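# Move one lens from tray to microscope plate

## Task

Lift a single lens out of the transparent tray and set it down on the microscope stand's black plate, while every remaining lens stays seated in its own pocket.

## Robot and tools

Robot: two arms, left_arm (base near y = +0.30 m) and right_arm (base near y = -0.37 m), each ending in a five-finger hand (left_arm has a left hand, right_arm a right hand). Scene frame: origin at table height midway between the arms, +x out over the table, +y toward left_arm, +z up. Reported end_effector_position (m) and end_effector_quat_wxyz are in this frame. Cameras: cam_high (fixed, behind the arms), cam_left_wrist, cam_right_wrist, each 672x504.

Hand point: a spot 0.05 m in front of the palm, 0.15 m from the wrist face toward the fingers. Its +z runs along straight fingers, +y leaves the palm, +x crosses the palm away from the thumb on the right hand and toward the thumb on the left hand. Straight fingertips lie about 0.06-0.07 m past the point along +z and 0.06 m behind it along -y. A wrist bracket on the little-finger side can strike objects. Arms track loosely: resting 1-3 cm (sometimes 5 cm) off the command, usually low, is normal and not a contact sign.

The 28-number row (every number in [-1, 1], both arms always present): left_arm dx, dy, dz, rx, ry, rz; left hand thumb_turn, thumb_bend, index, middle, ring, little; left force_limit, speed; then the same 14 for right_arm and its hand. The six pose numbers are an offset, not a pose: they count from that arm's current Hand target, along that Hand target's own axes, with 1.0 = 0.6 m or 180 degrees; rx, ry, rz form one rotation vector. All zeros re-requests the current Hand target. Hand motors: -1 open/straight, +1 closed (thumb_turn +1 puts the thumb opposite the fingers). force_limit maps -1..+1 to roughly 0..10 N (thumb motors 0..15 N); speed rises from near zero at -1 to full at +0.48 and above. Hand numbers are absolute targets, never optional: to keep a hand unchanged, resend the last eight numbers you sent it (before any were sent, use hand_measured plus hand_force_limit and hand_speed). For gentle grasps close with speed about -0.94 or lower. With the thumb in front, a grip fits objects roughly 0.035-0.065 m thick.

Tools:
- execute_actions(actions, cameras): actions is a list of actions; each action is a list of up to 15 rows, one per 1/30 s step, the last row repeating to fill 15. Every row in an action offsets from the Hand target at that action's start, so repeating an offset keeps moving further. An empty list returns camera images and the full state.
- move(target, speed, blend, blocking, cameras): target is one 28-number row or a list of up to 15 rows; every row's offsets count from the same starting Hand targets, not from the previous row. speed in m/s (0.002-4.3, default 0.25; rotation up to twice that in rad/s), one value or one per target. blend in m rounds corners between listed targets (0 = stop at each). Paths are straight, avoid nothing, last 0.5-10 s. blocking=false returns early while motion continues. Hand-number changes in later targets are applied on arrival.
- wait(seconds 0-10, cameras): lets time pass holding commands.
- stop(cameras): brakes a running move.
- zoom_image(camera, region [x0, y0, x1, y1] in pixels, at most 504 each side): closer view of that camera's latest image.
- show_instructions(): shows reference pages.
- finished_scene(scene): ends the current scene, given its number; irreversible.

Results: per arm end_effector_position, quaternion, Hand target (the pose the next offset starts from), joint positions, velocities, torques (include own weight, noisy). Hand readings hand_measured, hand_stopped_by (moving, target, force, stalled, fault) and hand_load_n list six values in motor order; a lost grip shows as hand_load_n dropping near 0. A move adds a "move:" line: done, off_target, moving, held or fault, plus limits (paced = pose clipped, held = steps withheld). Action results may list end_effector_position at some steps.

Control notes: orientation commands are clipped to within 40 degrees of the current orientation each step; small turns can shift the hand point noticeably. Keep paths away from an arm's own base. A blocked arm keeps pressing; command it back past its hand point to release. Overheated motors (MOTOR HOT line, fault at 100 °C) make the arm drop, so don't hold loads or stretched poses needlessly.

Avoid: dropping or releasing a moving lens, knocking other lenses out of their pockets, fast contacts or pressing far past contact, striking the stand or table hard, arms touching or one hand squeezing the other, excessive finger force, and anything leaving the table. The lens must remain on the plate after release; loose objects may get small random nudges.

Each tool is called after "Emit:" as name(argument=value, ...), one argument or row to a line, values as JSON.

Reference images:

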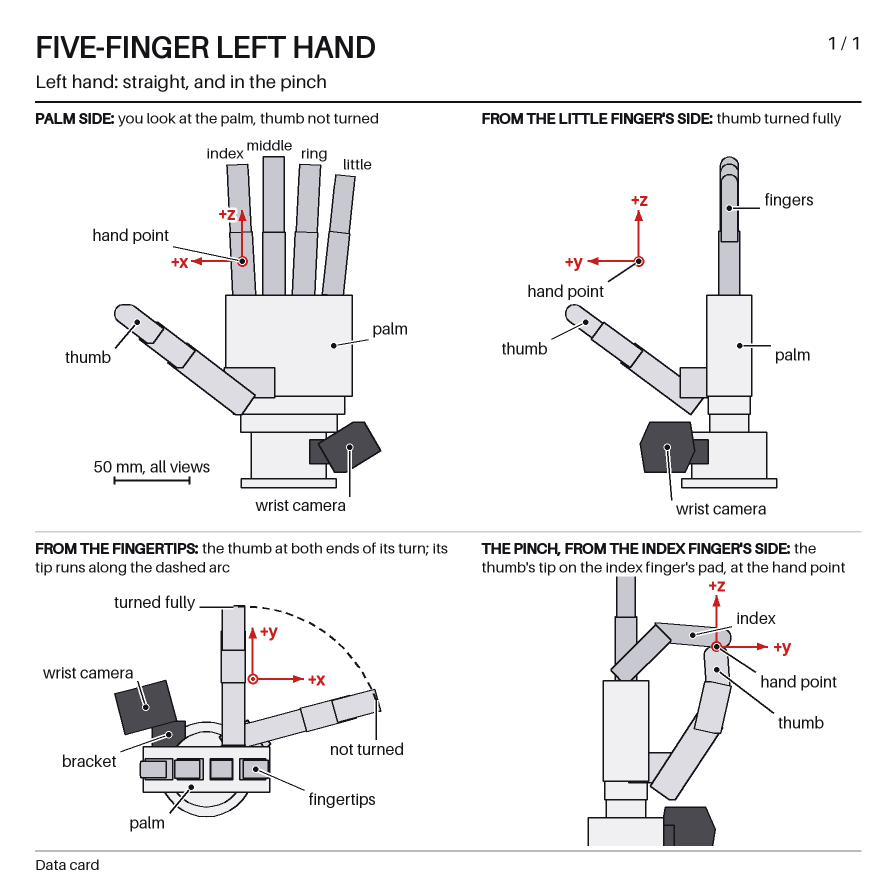

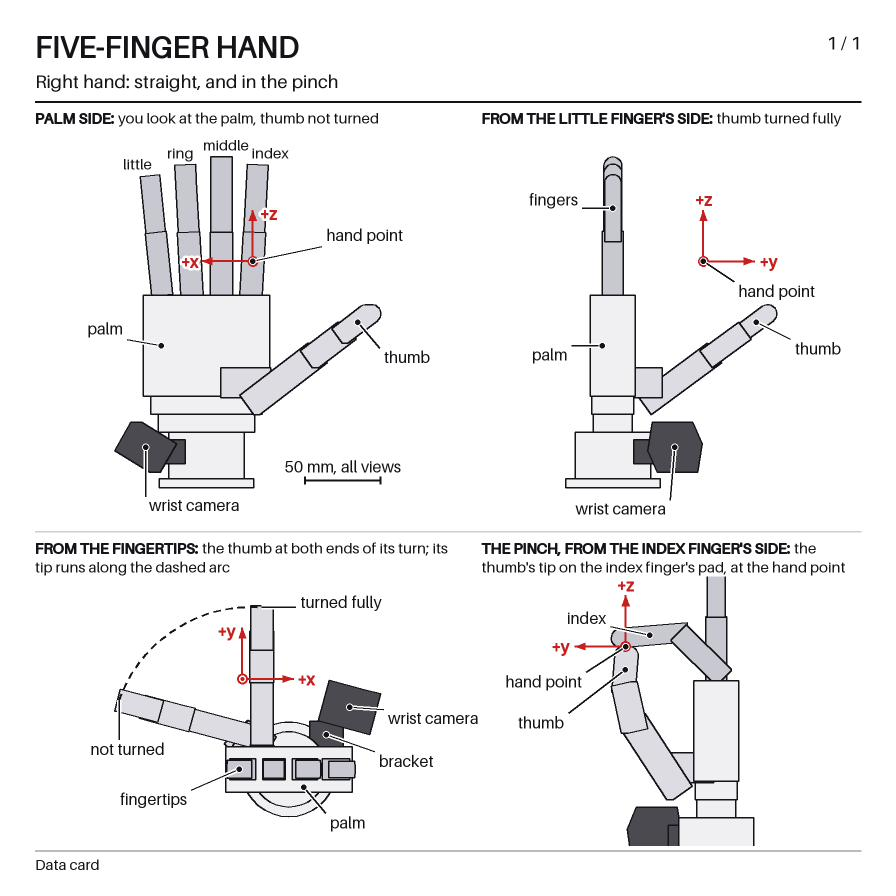

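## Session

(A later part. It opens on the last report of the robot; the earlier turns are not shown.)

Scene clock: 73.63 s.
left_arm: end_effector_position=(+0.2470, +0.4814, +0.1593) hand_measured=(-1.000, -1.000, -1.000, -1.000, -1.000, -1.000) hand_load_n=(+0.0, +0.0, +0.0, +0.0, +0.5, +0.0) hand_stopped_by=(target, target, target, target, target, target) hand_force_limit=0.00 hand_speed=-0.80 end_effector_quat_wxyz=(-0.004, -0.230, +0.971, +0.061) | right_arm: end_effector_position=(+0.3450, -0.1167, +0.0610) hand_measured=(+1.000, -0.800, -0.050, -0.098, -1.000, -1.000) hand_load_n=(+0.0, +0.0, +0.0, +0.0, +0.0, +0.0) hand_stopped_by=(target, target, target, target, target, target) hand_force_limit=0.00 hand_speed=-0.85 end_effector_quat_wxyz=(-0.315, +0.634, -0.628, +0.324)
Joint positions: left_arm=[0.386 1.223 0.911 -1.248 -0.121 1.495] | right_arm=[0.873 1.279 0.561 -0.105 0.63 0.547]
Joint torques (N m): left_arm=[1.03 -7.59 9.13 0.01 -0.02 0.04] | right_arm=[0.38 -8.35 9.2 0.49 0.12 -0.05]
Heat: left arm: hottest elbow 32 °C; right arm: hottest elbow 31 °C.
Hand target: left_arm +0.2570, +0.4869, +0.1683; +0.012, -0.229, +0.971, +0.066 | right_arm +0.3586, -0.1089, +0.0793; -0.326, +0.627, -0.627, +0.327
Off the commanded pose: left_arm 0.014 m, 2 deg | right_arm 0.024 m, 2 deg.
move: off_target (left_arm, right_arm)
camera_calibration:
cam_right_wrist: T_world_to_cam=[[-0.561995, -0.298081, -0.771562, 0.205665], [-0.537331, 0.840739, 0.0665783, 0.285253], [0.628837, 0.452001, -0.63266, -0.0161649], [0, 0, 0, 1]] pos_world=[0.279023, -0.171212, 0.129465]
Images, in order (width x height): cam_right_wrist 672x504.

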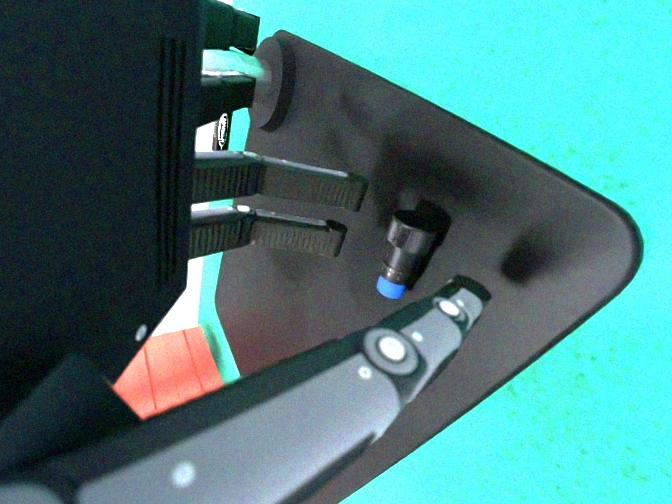

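Emit:
move(
  target=[0,0,0,0,0,0,-1,-1,-1,-1,-1,-1,0,-0.8,0.1,-0.0327,-0.1857,0,0,0,1,-0.8,-0.05,-0.1,-1,-1,0,-0.85],
  cameras=["all"],
  speed=0.12,
)

Scene clock: 75.90 s.
left_arm: end_effector_position=(+0.2470, +0.4814, +0.1593) hand_measured=(-1.000, -1.000, -1.000, -1.000, -1.000, -1.000) hand_load_n=(+0.0, +0.0, +0.0, +0.0, +0.0, +0.0) hand_stopped_by=(target, target, target, target, target, target) hand_force_limit=0.00 hand_speed=-0.80 end_effector_quat_wxyz=(-0.004, -0.230, +0.971, +0.061) | right_arm: end_effector_position=(+0.2818, -0.1675, +0.1599) hand_measured=(+1.000, -0.800, -0.050, -0.098, -1.000, -1.000) hand_load_n=(+0.0, +0.0, +0.0, +0.0, +0.0, +0.0) hand_stopped_by=(target, target, target, target, target, target) hand_force_limit=0.00 hand_speed=-0.85 end_effector_quat_wxyz=(-0.327, +0.629, -0.625, +0.326)
Joint positions: left_arm=[0.386 1.223 0.911 -1.248 -0.121 1.495] | right_arm=[0.923 0.814 0.561 -0.567 0.667 0.584]
Joint torques (N m): left_arm=[1.08 -7.53 9.16 0.01 -0.02 0.05] | right_arm=[1.67 -3.49 7.6 0.54 0.49 0.09]
Heat: left arm: hottest elbow 32 °C; right arm: hottest elbow 32 °C.
Hand target: left_arm +0.2570, +0.4869, +0.1683; +0.012, -0.229, +0.971, +0.066 | right_arm +0.2786, -0.1689, +0.1593; -0.326, +0.627, -0.627, +0.327
Off the commanded pose: left_arm 0.014 m, 2 deg | right_arm 0.004 m, 0 deg.
move: off_target (left_arm)
camera_calibration:
cam_right_wrist: T_world_to_cam=[[-0.543465, -0.288614, -0.788256, 0.230423], [-0.541696, 0.837926, 0.0666733, 0.288158], [0.641258, 0.46323, -0.611724, 0.104135], [0, 0, 0, 1]] pos_world=[0.214543, -0.22319, 0.226122]

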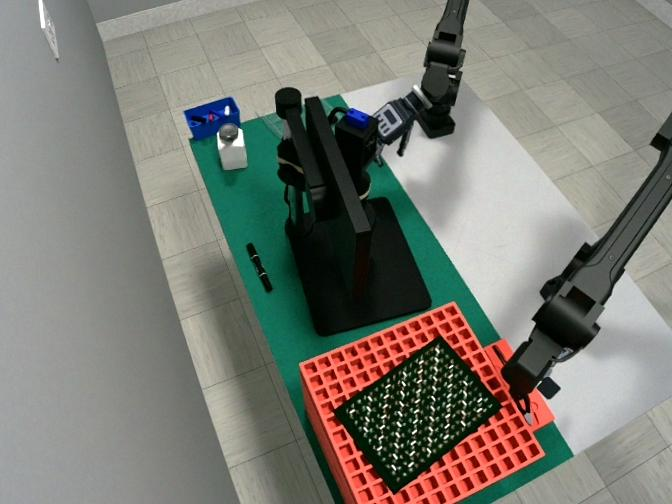

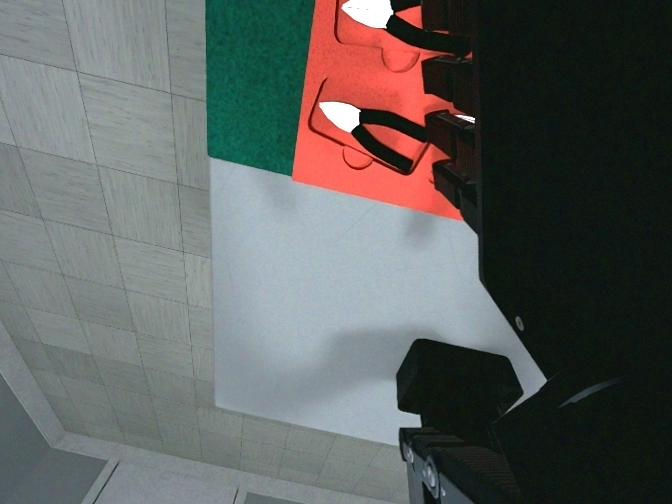

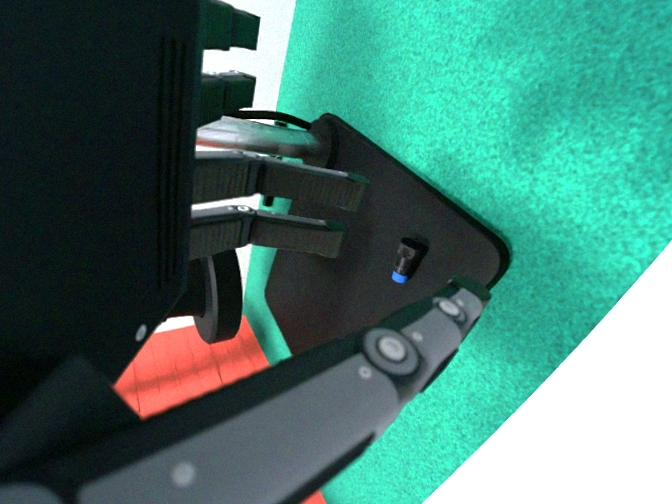

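Emit:
finished_scene(
  scene=1,
)

The scene is finished: the task was done.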